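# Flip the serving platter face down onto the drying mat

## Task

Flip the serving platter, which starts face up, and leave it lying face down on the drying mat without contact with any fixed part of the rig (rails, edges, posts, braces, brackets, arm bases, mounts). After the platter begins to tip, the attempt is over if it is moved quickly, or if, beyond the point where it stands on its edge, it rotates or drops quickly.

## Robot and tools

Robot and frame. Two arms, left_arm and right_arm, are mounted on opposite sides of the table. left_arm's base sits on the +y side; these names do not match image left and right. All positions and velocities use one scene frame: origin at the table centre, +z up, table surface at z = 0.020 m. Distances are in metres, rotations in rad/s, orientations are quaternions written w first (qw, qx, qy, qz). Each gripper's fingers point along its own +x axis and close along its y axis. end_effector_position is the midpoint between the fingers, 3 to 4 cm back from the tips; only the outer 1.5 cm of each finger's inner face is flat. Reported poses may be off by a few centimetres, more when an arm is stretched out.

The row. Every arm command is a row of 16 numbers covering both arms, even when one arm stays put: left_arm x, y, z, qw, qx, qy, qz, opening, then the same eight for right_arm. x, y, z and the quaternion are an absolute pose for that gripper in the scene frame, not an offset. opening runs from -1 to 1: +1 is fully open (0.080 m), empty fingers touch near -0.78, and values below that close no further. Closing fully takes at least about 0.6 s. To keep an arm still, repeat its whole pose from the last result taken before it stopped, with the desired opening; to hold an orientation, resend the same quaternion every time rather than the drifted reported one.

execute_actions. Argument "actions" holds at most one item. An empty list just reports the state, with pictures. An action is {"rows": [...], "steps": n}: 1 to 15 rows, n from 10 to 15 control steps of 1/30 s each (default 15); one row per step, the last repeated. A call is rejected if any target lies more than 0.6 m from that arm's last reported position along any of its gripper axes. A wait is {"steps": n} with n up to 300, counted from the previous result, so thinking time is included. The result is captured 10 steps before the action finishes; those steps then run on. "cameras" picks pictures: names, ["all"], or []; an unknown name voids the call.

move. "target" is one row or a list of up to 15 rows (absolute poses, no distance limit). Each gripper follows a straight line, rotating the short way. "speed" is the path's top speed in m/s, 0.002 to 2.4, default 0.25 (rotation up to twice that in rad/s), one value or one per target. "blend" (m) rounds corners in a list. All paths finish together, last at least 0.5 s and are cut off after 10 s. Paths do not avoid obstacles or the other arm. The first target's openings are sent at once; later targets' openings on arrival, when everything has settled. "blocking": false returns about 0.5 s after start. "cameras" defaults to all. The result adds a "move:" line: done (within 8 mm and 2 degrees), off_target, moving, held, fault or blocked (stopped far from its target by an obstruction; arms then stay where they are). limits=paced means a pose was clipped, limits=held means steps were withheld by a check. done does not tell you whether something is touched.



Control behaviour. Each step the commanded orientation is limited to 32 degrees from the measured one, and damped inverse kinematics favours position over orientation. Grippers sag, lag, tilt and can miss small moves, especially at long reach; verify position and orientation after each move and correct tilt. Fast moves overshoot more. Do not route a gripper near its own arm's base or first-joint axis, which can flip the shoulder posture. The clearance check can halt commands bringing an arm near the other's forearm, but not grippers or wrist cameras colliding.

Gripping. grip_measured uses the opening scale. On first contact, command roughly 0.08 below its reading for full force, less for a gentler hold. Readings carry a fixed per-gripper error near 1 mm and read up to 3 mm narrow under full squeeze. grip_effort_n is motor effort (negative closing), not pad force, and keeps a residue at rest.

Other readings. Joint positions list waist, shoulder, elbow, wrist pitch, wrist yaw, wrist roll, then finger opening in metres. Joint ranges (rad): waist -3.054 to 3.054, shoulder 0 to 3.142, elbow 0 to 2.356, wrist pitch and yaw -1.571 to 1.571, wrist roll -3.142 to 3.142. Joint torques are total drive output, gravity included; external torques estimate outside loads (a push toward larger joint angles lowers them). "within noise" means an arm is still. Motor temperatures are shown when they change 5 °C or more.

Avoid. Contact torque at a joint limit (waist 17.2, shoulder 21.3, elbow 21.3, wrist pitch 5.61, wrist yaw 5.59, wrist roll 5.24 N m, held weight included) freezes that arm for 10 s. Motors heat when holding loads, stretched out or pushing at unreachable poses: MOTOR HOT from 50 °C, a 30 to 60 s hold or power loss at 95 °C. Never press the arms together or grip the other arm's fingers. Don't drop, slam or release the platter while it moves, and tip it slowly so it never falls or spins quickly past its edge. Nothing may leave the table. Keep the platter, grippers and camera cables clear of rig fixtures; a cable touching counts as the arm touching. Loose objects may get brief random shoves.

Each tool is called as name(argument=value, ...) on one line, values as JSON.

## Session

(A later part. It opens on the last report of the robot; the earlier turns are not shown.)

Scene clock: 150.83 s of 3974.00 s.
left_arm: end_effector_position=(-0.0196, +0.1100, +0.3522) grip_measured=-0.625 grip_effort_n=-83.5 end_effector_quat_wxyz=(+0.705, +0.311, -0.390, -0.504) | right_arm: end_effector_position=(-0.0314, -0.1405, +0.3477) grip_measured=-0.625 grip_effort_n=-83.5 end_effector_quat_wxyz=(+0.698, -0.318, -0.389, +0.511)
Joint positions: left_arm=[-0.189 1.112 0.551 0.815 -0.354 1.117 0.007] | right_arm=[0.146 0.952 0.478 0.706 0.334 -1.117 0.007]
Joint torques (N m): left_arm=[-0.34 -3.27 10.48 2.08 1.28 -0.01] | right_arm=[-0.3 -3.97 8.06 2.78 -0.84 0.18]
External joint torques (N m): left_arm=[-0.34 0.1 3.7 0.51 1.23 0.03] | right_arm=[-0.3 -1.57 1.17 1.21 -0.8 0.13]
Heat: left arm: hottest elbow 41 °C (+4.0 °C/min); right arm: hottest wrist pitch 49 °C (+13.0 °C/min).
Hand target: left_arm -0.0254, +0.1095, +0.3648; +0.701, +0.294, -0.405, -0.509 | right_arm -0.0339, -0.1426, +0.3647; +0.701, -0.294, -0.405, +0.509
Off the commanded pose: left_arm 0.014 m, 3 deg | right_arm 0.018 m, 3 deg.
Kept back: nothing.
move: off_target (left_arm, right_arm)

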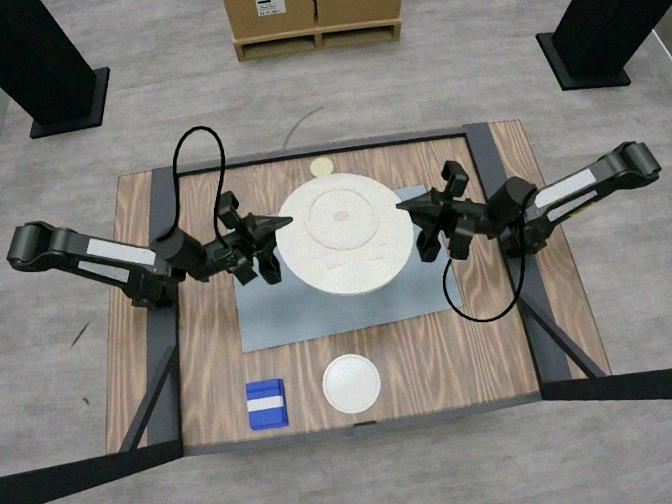

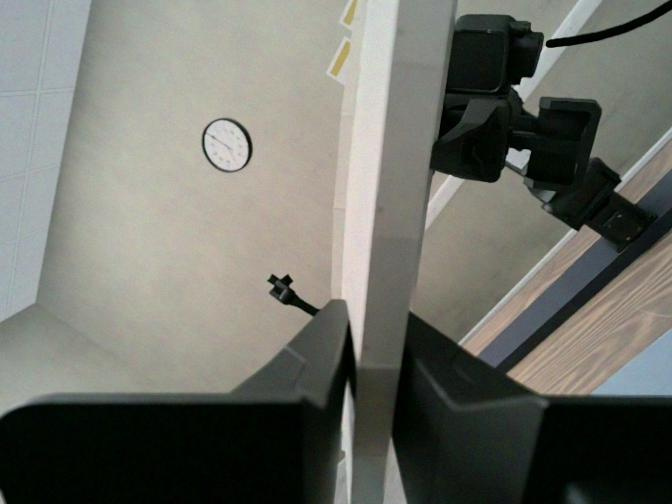

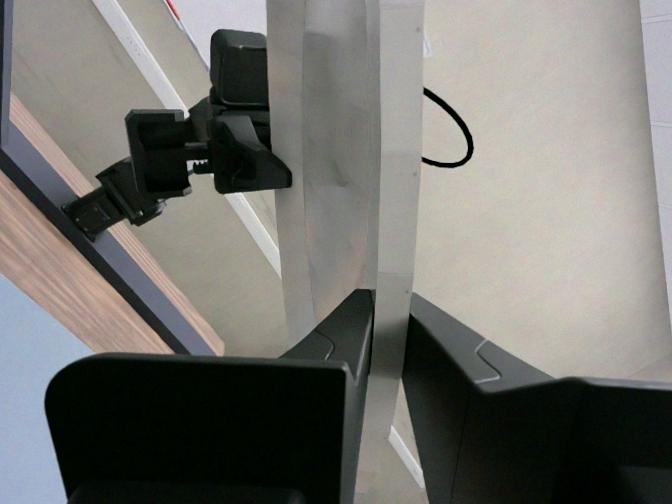

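move(target=[[-0.022,0.109,0.36,-0.5721,-0.4156,0.5721,0.4156,-0.98,-0.033,-0.141,0.36,0.5721,-0.4156,-0.5721,0.4156,-0.98]], speed=0.08)

Scene clock: 154.63 s of 3974.00 s.
left_arm: end_effector_position=(-0.0190, +0.1111, +0.3559) grip_measured=-0.625 grip_effort_n=-83.5 end_effector_quat_wxyz=(+0.574, +0.423, -0.566, -0.414) | right_arm: end_effector_position=(-0.0299, -0.1401, +0.3487) grip_measured=-0.625 grip_effort_n=-83.5 end_effector_quat_wxyz=(+0.569, -0.432, -0.560, +0.420)
Joint positions: left_arm=[-0.063 1.113 0.513 0.904 -0.06 1.587 0.007] | right_arm=[0.006 0.96 0.439 0.799 0.04 -1.582 0.007]
Joint torques (N m): left_arm=[-0.11 -2.1 9.27 1.99 0.63 -0.13] | right_arm=[-0.07 -2.67 7.12 2.67 -0.51 0.17]
External joint torques (N m): left_arm=[-0.08 1.12 2.64 0.45 0.63 -0.08] | right_arm=[-0.09 -0.23 0.21 1.08 -0.51 0.11]
Heat: left arm: hottest elbow 41 °C (+4.0 °C/min); right arm: hottest wrist pitch 49 °C (+13.1 °C/min).
Hand target: left_arm -0.0219, +0.1091, +0.3599; +0.572, +0.416, -0.572, -0.416 | right_arm -0.0330, -0.1413, +0.3598; +0.572, -0.416, -0.572, +0.416
Off the commanded pose: left_arm 0.006 m, 1 deg | right_arm 0.012 m, 2 deg.
Kept back: nothing.
move: off_target (right_arm)

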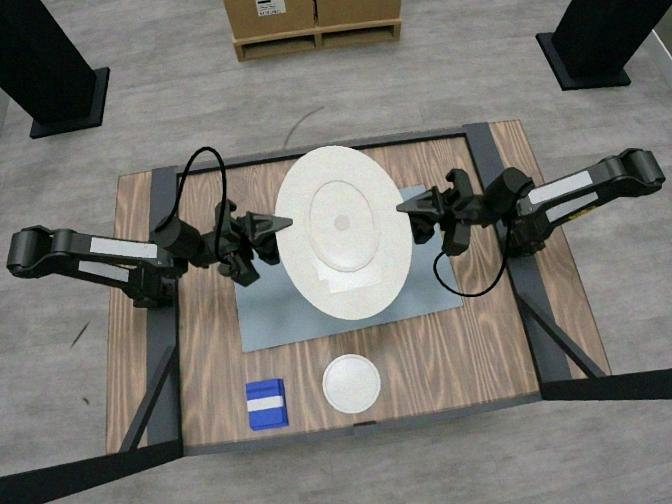

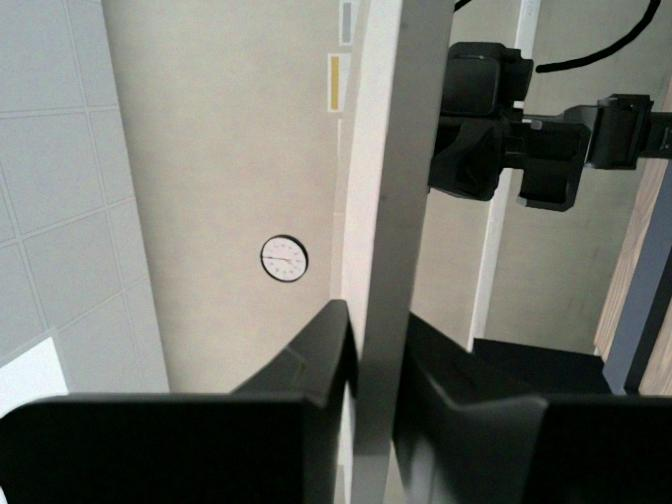

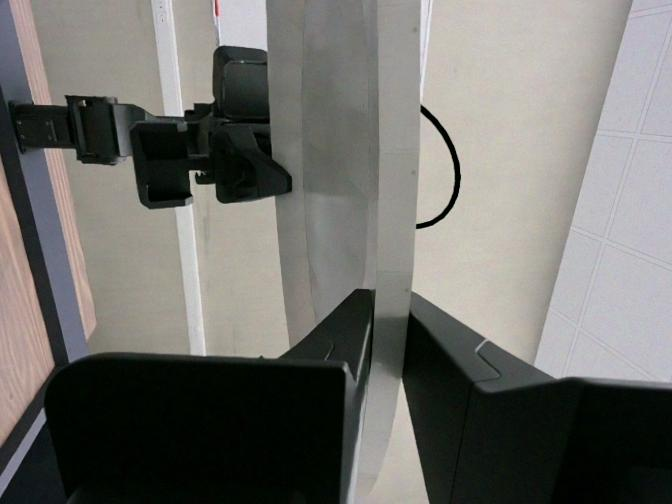

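move(target=[[-0.022,0.111,0.25,-0.5,-0.5,0.5,0.5,-0.98,-0.033,-0.142,0.257,0.5,-0.5,-0.5,0.5,-0.98],[-0.022,0.110,0.13,-0.5,-0.5,0.5,0.5,-0.98,-0.033,-0.141,0.137,0.5,-0.5,-0.5,0.5,-0.98]], speed=[0.08,0.08])

zoom_image(camera="cam_high", region=[190, 180, 490, 367])

Scene clock: 160.17 s of 3974.00 s.
left_arm: end_effector_position=(-0.0190, +0.1057, +0.1396) grip_measured=-0.458 grip_effort_n=-83.5 end_effector_quat_wxyz=(+0.491, +0.517, -0.485, -0.507) | right_arm: end_effector_position=(-0.0314, -0.1419, +0.1292) grip_measured=-0.503 grip_effort_n=-83.5 end_effector_quat_wxyz=(+0.471, -0.531, -0.470, +0.524)
Joint positions: left_arm=[-0.061 1.829 0.208 1.572 -0.058 1.572 0.014] | right_arm=[0.006 1.733 0.079 1.54 0.029 -1.574 0.012]
Joint torques (N m): left_arm=[-0.42 -2.96 1.58 1.58 0.36 -0.22] | right_arm=[0.06 -5.91 1.86 2.91 -0.14 0.19]
External joint torques (N m): left_arm=[-0.42 1.87 -1.27 -0.16 0.36 -0.17] | right_arm=[0.07 -1.98 -0.79 1.17 -0.14 0.14]
Heat: left arm: hottest elbow 41 °C (+5.1 °C/min); right arm: hottest wrist pitch 49 °C (+13.2 °C/min).
Hand target: left_arm -0.0219, +0.1100, +0.1305; +0.480, +0.520, -0.479, -0.519 | right_arm -0.0330, -0.1410, +0.1375; -0.480, +0.520, +0.480, -0.520
Off the commanded pose: left_arm 0.011 m, 3 deg | right_arm 0.008 m, 7 deg.
joint read past its limit (left arm) — joint 4 (wrist pitch), upper limit.
joint sent to its limit (left arm) — joint 4 (wrist pitch), upper limit.
joint sent to its limit (right arm) — joint 4 (wrist pitch), upper limit.
Kept back: nothing.
move: off_target (left_arm, right_arm)

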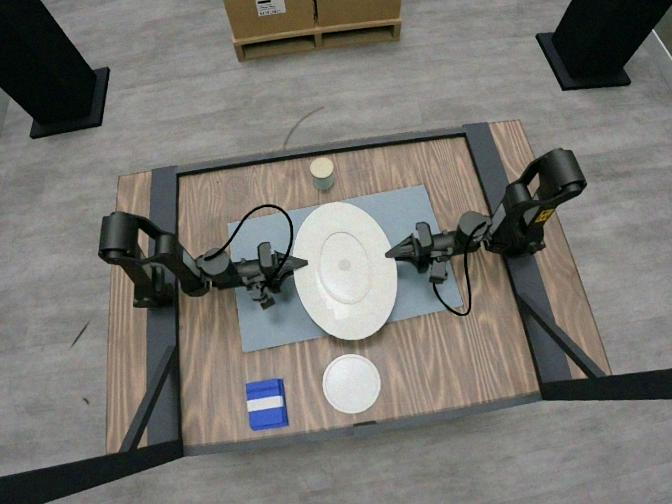

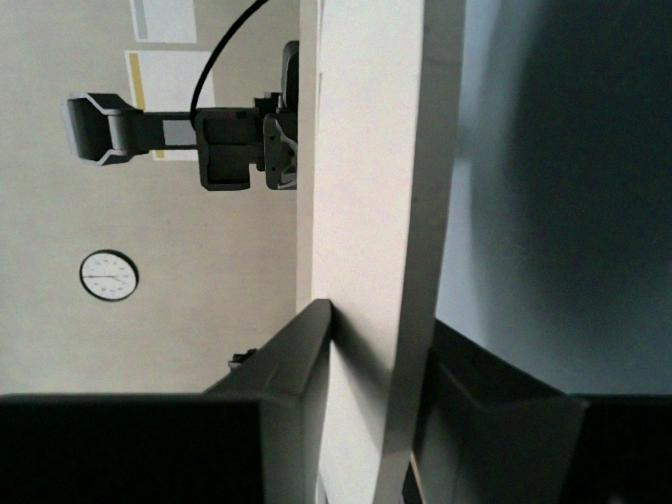

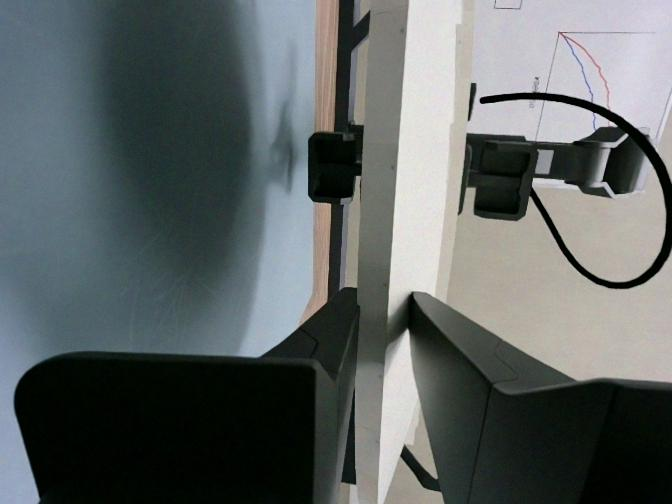

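Scaled by 1.680 from the camera's 672x504 image, which has a finer 960x720 frame.

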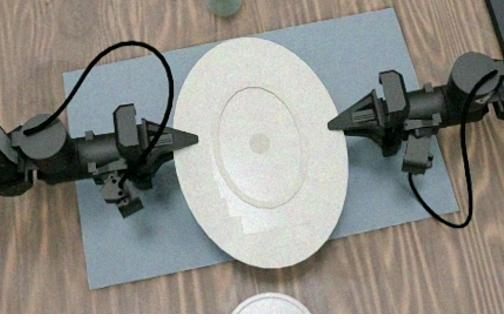

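move(target=[[-0.021,0.111,0.118,-0.4540,-0.5421,0.4540,0.5421,-0.98,-0.033,-0.145,0.123,0.4540,-0.5421,-0.4540,0.5421,-0.98],[-0.021,0.112,0.104,-0.4056,-0.5792,0.4056,0.5792,-0.98,-0.033,-0.146,0.108,0.4056,-0.5792,-0.4056,0.5792,-0.98]], speed=[0.05,0.04])

zoom_image(camera="cam_high", region=[190, 180, 490, 367])

Scene clock: 163.90 s of 3974.00 s.
left_arm: end_effector_position=(-0.0203, +0.1085, +0.1131) grip_measured=-0.527 grip_effort_n=-83.5 end_effector_quat_wxyz=(+0.418, +0.572, -0.415, -0.571) | right_arm: end_effector_position=(-0.0316, -0.1495, +0.1028) grip_measured=-0.764 grip_effort_n=-83.5 end_effector_quat_wxyz=(+0.402, -0.585, -0.400, +0.580) end_effector_velocity=(+0.000, -0.005, -0.011) end_effector_angular_velocity=(-0.051, +0.008, +0.002)
Joint positions: left_arm=[-0.059 1.613 0.259 1.042 -0.042 1.556 0.011] | right_arm=[0.006 1.467 0.129 0.973 0.028 -1.566 0.001]
Joint velocities: left_arm=[within noise] | right_arm=[-0.002 -0.002 -0.002 -0.051 -0.007 0.007 0]
Joint torques (N m): left_arm=[-0.11 -3.47 4.23 -0.04 0.15 -0.02] | right_arm=[0.21 -4.98 4.29 1.39 -0.17 0.17]
External joint torques (N m): left_arm=[-0.14 1.05 0.03 -1.77 0.15 0.03] | right_arm=[0.2 -1.53 0.07 -0.3 -0.16 0.13]
Heat: left arm: hottest elbow 40 °C (+3.0 °C/min); right arm: hottest wrist pitch 48 °C (+12.0 °C/min). Fold the right arm in close to its base, or ease its load, before you think long.
Hand target: left_arm -0.0210, +0.1122, +0.1042; +0.406, +0.579, -0.406, -0.579 | right_arm -0.0330, -0.1461, +0.1080; -0.406, +0.579, +0.406, -0.579
Off the commanded pose: left_arm 0.010 m, 2 deg | right_arm 0.006 m, 1 deg.
MOTOR HOT: joint 4 (wrist pitch) of the right arm reports 48 °C; the controller stops that arm at 95 °C. To cool a motor, set the load down, stop pushing, or move to a pose that needs little force.
Kept back: nothing.
move: off_target (left_arm)

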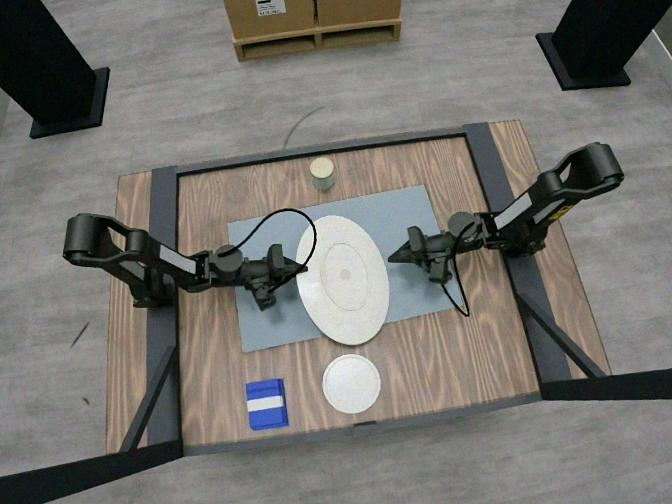

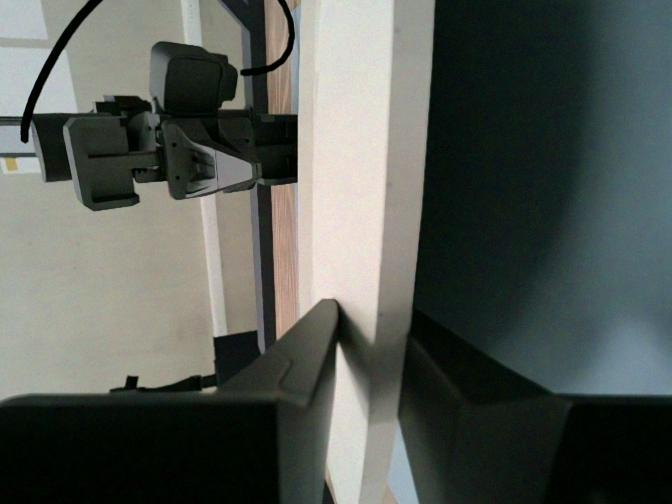

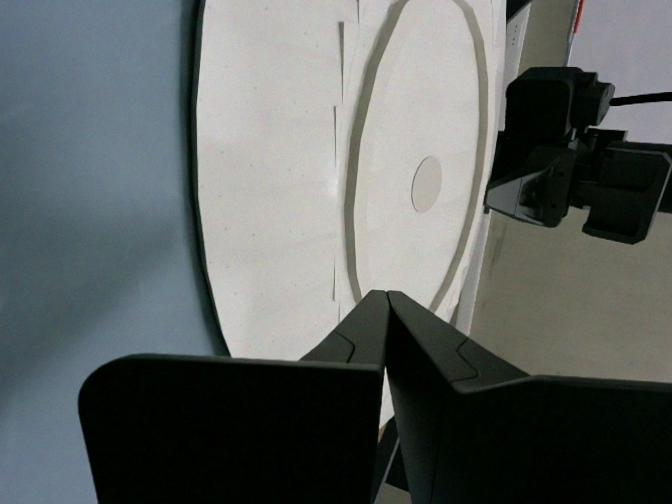

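Scaled by 1.680 from the camera's 672x504 image, which has a finer 960x720 frame.

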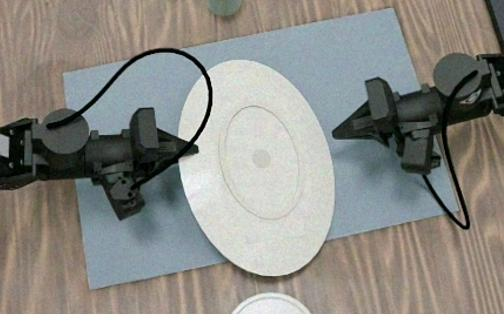

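move(target=[[0.0,0.112,0.112,-0.4056,-0.5792,0.4056,0.5792,-0.98,-0.033,-0.2,0.14,0.4056,-0.5792,-0.4056,0.5792,-0.9],[0.004,0.115,0.098,-0.3536,-0.6124,0.3536,0.6124,-0.98,-0.06,-0.23,0.19,0.4056,-0.5792,-0.4056,0.5792,-0.9],[0.004,0.119,0.076,-0.2988,-0.6409,0.2988,0.6409,-0.98,-0.06,-0.24,0.2,0.4056,-0.5792,-0.4056,0.5792,-0.9]], speed=[0.05,0.04,0.03])

zoom_image(camera="cam_high", region=[190, 180, 490, 367])

Scene clock: 171.30 s of 3974.00 s.
left_arm: end_effector_position=(+0.0015, +0.1168, +0.0839) grip_measured=-0.288 grip_effort_n=-83.5 end_effector_quat_wxyz=(+0.304, +0.634, -0.314, -0.637) | right_arm: end_effector_position=(-0.0600, -0.2401, +0.1924) grip_measured=-0.764 grip_effort_n=-83.5 end_effector_quat_wxyz=(+0.398, -0.584, -0.403, +0.581)
Joint positions: left_arm=[0.051 1.502 0.425 0.41 0.064 1.624 0.022] | right_arm=[0.352 0.366 0.265 -0.29 0.342 -1.442 0.001]
Joint torques (N m): left_arm=[0.33 -2.36 6.51 0.23 -0.24 -0.23] | right_arm=[0.1 -0.56 7.51 1.35 0.27 0.16]
External joint torques (N m): left_arm=[0.33 2.32 1.29 -1.3 -0.3 -0.19] | right_arm=[0.1 -0.74 0.47 -0.32 0.2 0.11]
Heat: left arm: hottest elbow 38 °C (+2.0 °C/min); right arm: hottest wrist pitch 45 °C (+9.1 °C/min).
Hand target: left_arm +0.0040, +0.1192, +0.0763; +0.299, +0.641, -0.299, -0.641 | right_arm -0.0600, -0.2400, +0.1999; -0.406, +0.579, +0.406, -0.579
Off the commanded pose: left_arm 0.009 m, 2 deg | right_arm 0.008 m, 1 deg.
MOTOR HOT: cleared for the motors of the right arm.
Kept back: nothing.
move: off_target (left_arm)

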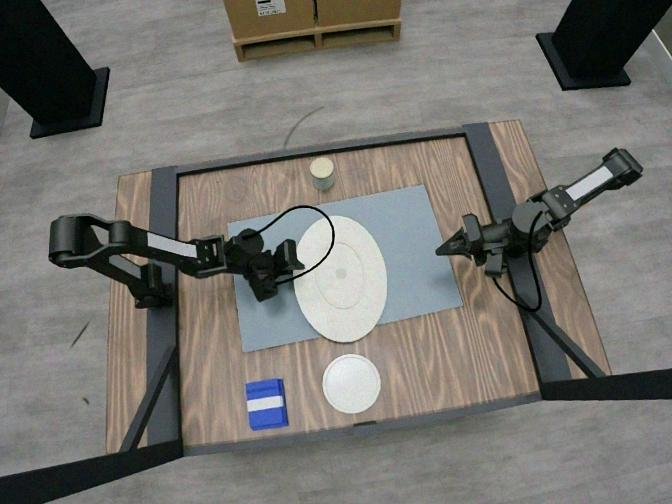

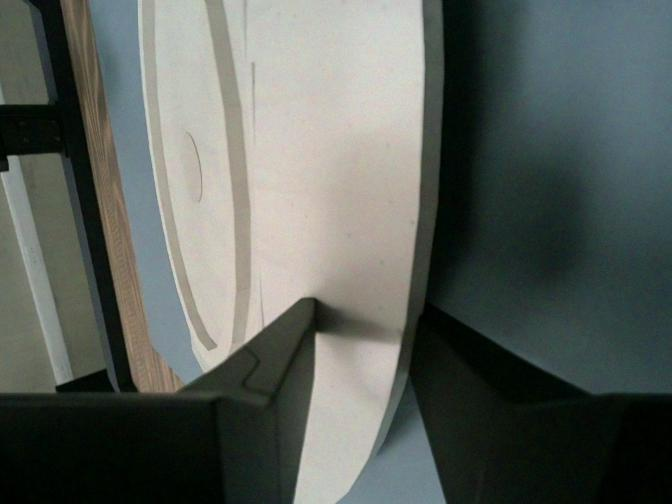

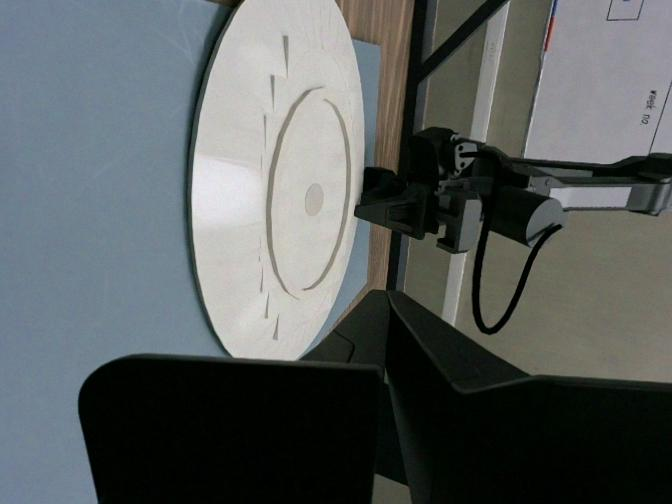

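Scaled by 1.680 from the camera's 672x504 image, which has a finer 960x720 frame.

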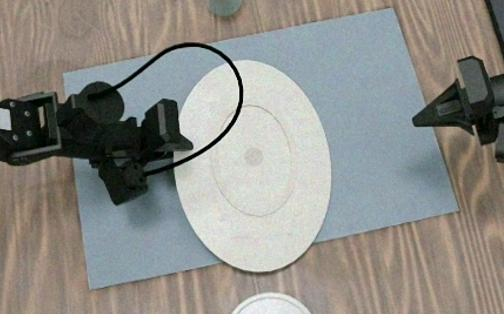

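move(target=[[0.03,0.112,0.078,-0.2988,-0.6409,0.2988,0.6409,-0.98,-0.06,-0.24,0.2,0.4056,-0.5792,-0.4056,0.5792,-0.9],[0.03,0.113,0.064,-0.2988,-0.6409,0.2988,0.6409,-0.98,-0.06,-0.24,0.2,0.4056,-0.5792,-0.4056,0.5792,-0.9]], speed=[0.05,0.03])

zoom_image(camera="cam_high", region=[190, 180, 490, 367])

Scene clock: 172.97 s of 3974.00 s.
left_arm: end_effector_position=(+0.0257, +0.1157, +0.0735) grip_measured=-0.268 grip_effort_n=-83.5 end_effector_quat_wxyz=(+0.296, +0.637, -0.311, -0.640) | right_arm: end_effector_position=(-0.0600, -0.2402, +0.1924) grip_measured=-0.764 grip_effort_n=-83.5 end_effector_quat_wxyz=(+0.398, -0.584, -0.403, +0.581)
Joint positions: left_arm=[0.158 1.561 0.438 0.432 0.15 1.7 0.023] | right_arm=[0.352 0.366 0.266 -0.291 0.342 -1.441 0.001]
Joint torques (N m): left_arm=[0.51 0.47 6.59 3.14 -0.28 -0.36] | right_arm=[0.1 -0.45 7.53 1.34 0.28 0.18]
External joint torques (N m): left_arm=[0.51 5.37 1.62 1.65 -0.38 -0.32] | right_arm=[0.11 -0.65 0.53 -0.32 0.21 0.13]
Heat: left arm: hottest elbow 38 °C (+2.0 °C/min); right arm: hottest wrist pitch 45 °C (+9.0 °C/min).
Hand target: left_arm +0.0299, +0.1137, +0.0642; +0.299, +0.641, -0.299, -0.641 | right_arm -0.0600, -0.2400, +0.2000; -0.406, +0.579, +0.406, -0.579
Off the commanded pose: left_arm 0.011 m, 2 deg | right_arm 0.008 m, 1 deg.
Kept back: nothing.
move: off_target (left_arm)

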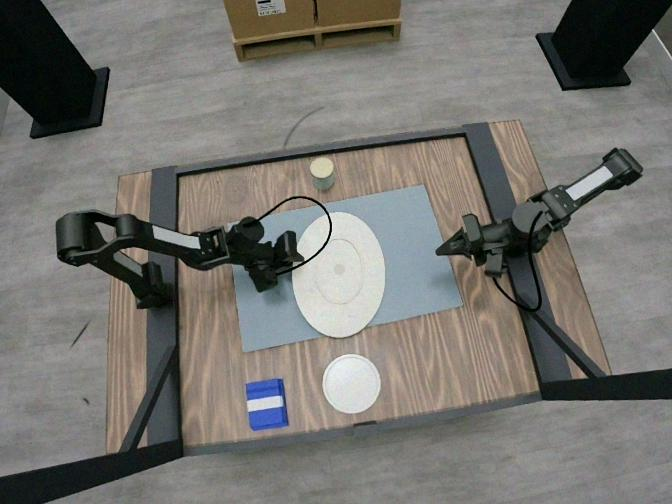

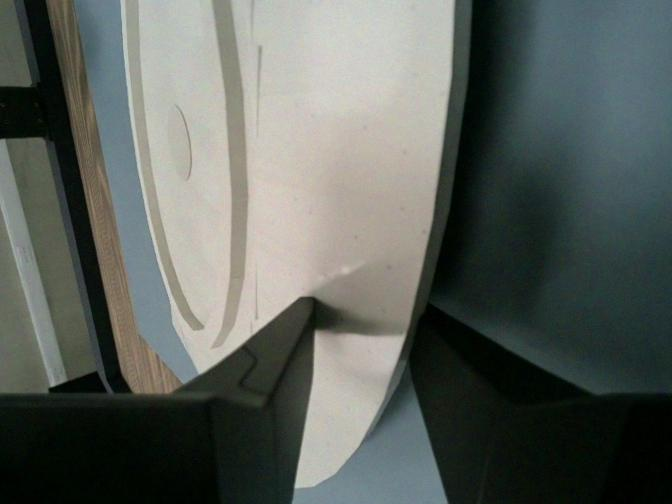

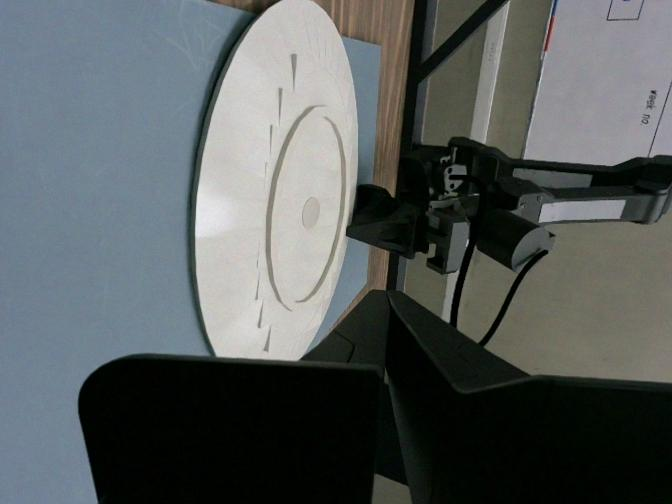

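Scaled by 1.680 from the camera's 672x504 image, which has a finer 960x720 frame.

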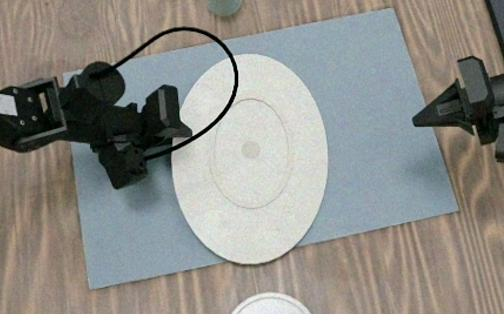

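move(target=[[0.026,0.116,0.073,-0.2988,-0.6409,0.2988,0.6409,0.0,-0.06,-0.24,0.2,0.4056,-0.5792,-0.4056,0.5792,-0.9],[0.026,0.165,0.085,-0.2988,-0.6409,0.2988,0.6409,0.0,-0.06,-0.24,0.2,0.4056,-0.5792,-0.4056,0.5792,-0.9],[0.0,0.25,0.19,-0.2988,-0.6409,0.2988,0.6409,0.0,-0.06,-0.24,0.2,0.4056,-0.5792,-0.4056,0.5792,-0.9]], speed=[0.03,0.05,0.15])

zoom_image(camera="cam_high", region=[190, 180, 490, 367])

Scene clock: 176.60 s of 3974.00 s.
left_arm: end_effector_position=(-0.0001, +0.2506, +0.1848) grip_measured=-0.002 grip_effort_n=11.4 end_effector_quat_wxyz=(+0.294, +0.642, -0.294, -0.644) | right_arm: end_effector_position=(-0.0600, -0.2402, +0.1924) grip_measured=-0.764 grip_effort_n=-83.5 end_effector_quat_wxyz=(+0.398, -0.584, -0.403, +0.581)
Joint positions: left_arm=[0.118 0.557 0.499 -0.659 0.107 1.66 0.035] | right_arm=[0.352 0.366 0.266 -0.291 0.342 -1.441 0.001]
Joint torques (N m): left_arm=[-0.26 -1.17 9.19 1.36 -0.04 -0.12] | right_arm=[0 -0.7 7.26 1.34 0.28 0.17]
External joint torques (N m): left_arm=[-0.27 -0.94 2.4 -0.12 -0.12 -0.08] | right_arm=[0 -0.86 0.14 -0.35 0.21 0.11]
Motor temperatures (°C): left_arm=[28 33 38 36 25 29] | right_arm=[27 31 39 43 30 26]
Heat: left arm: hottest elbow 38 °C (+2.0 °C/min); right arm: hottest wrist pitch 43 °C (+7.0 °C/min).
Hand target: left_arm +0.0000, +0.2500, +0.1900; +0.299, +0.641, -0.299, -0.641 | right_arm -0.0600, -0.2400, +0.1999; -0.406, +0.579, +0.406, -0.579
Off the commanded pose: left_arm 0.005 m, 1 deg | right_arm 0.008 m, 1 deg.
Kept back: nothing.
move: done

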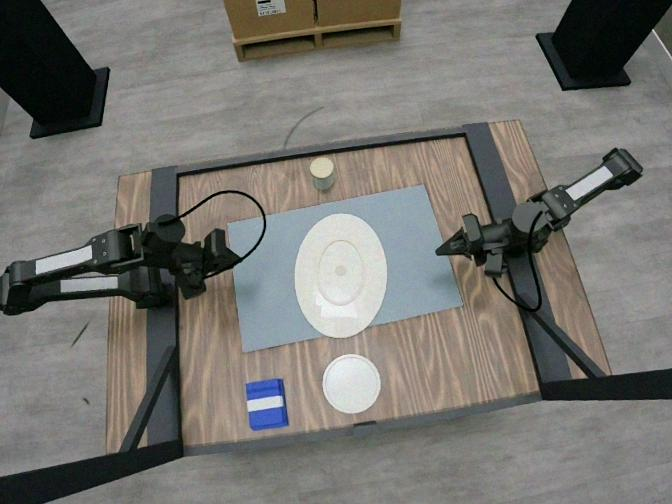

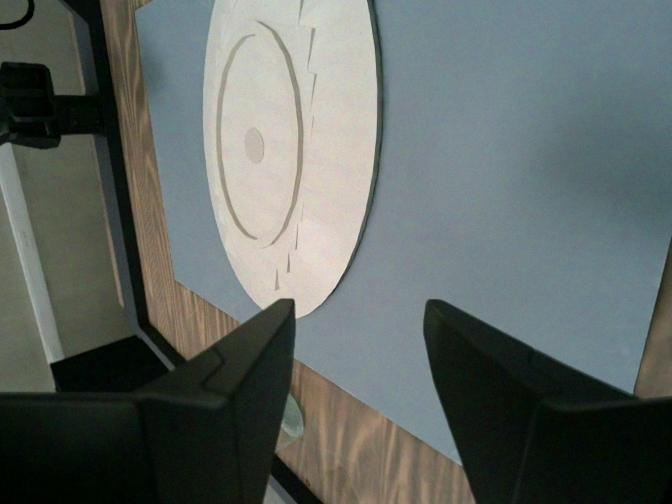

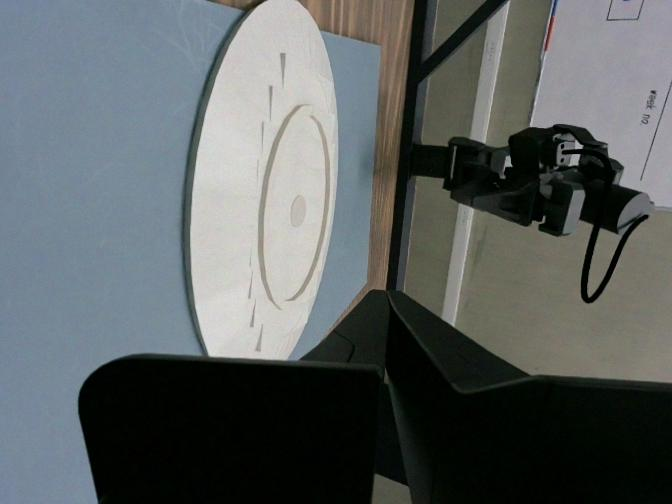

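Scaled by 1.680 from the camera's 672x504 image, which has a finer 960x720 frame.

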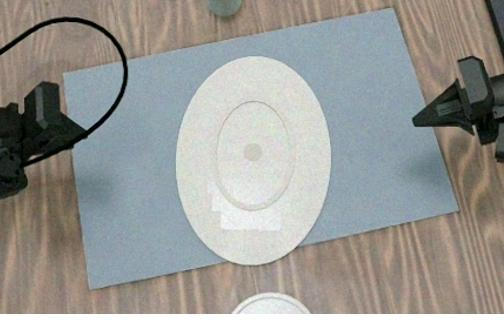

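finished_scene(scene=2)

The scene is finished: the task was done.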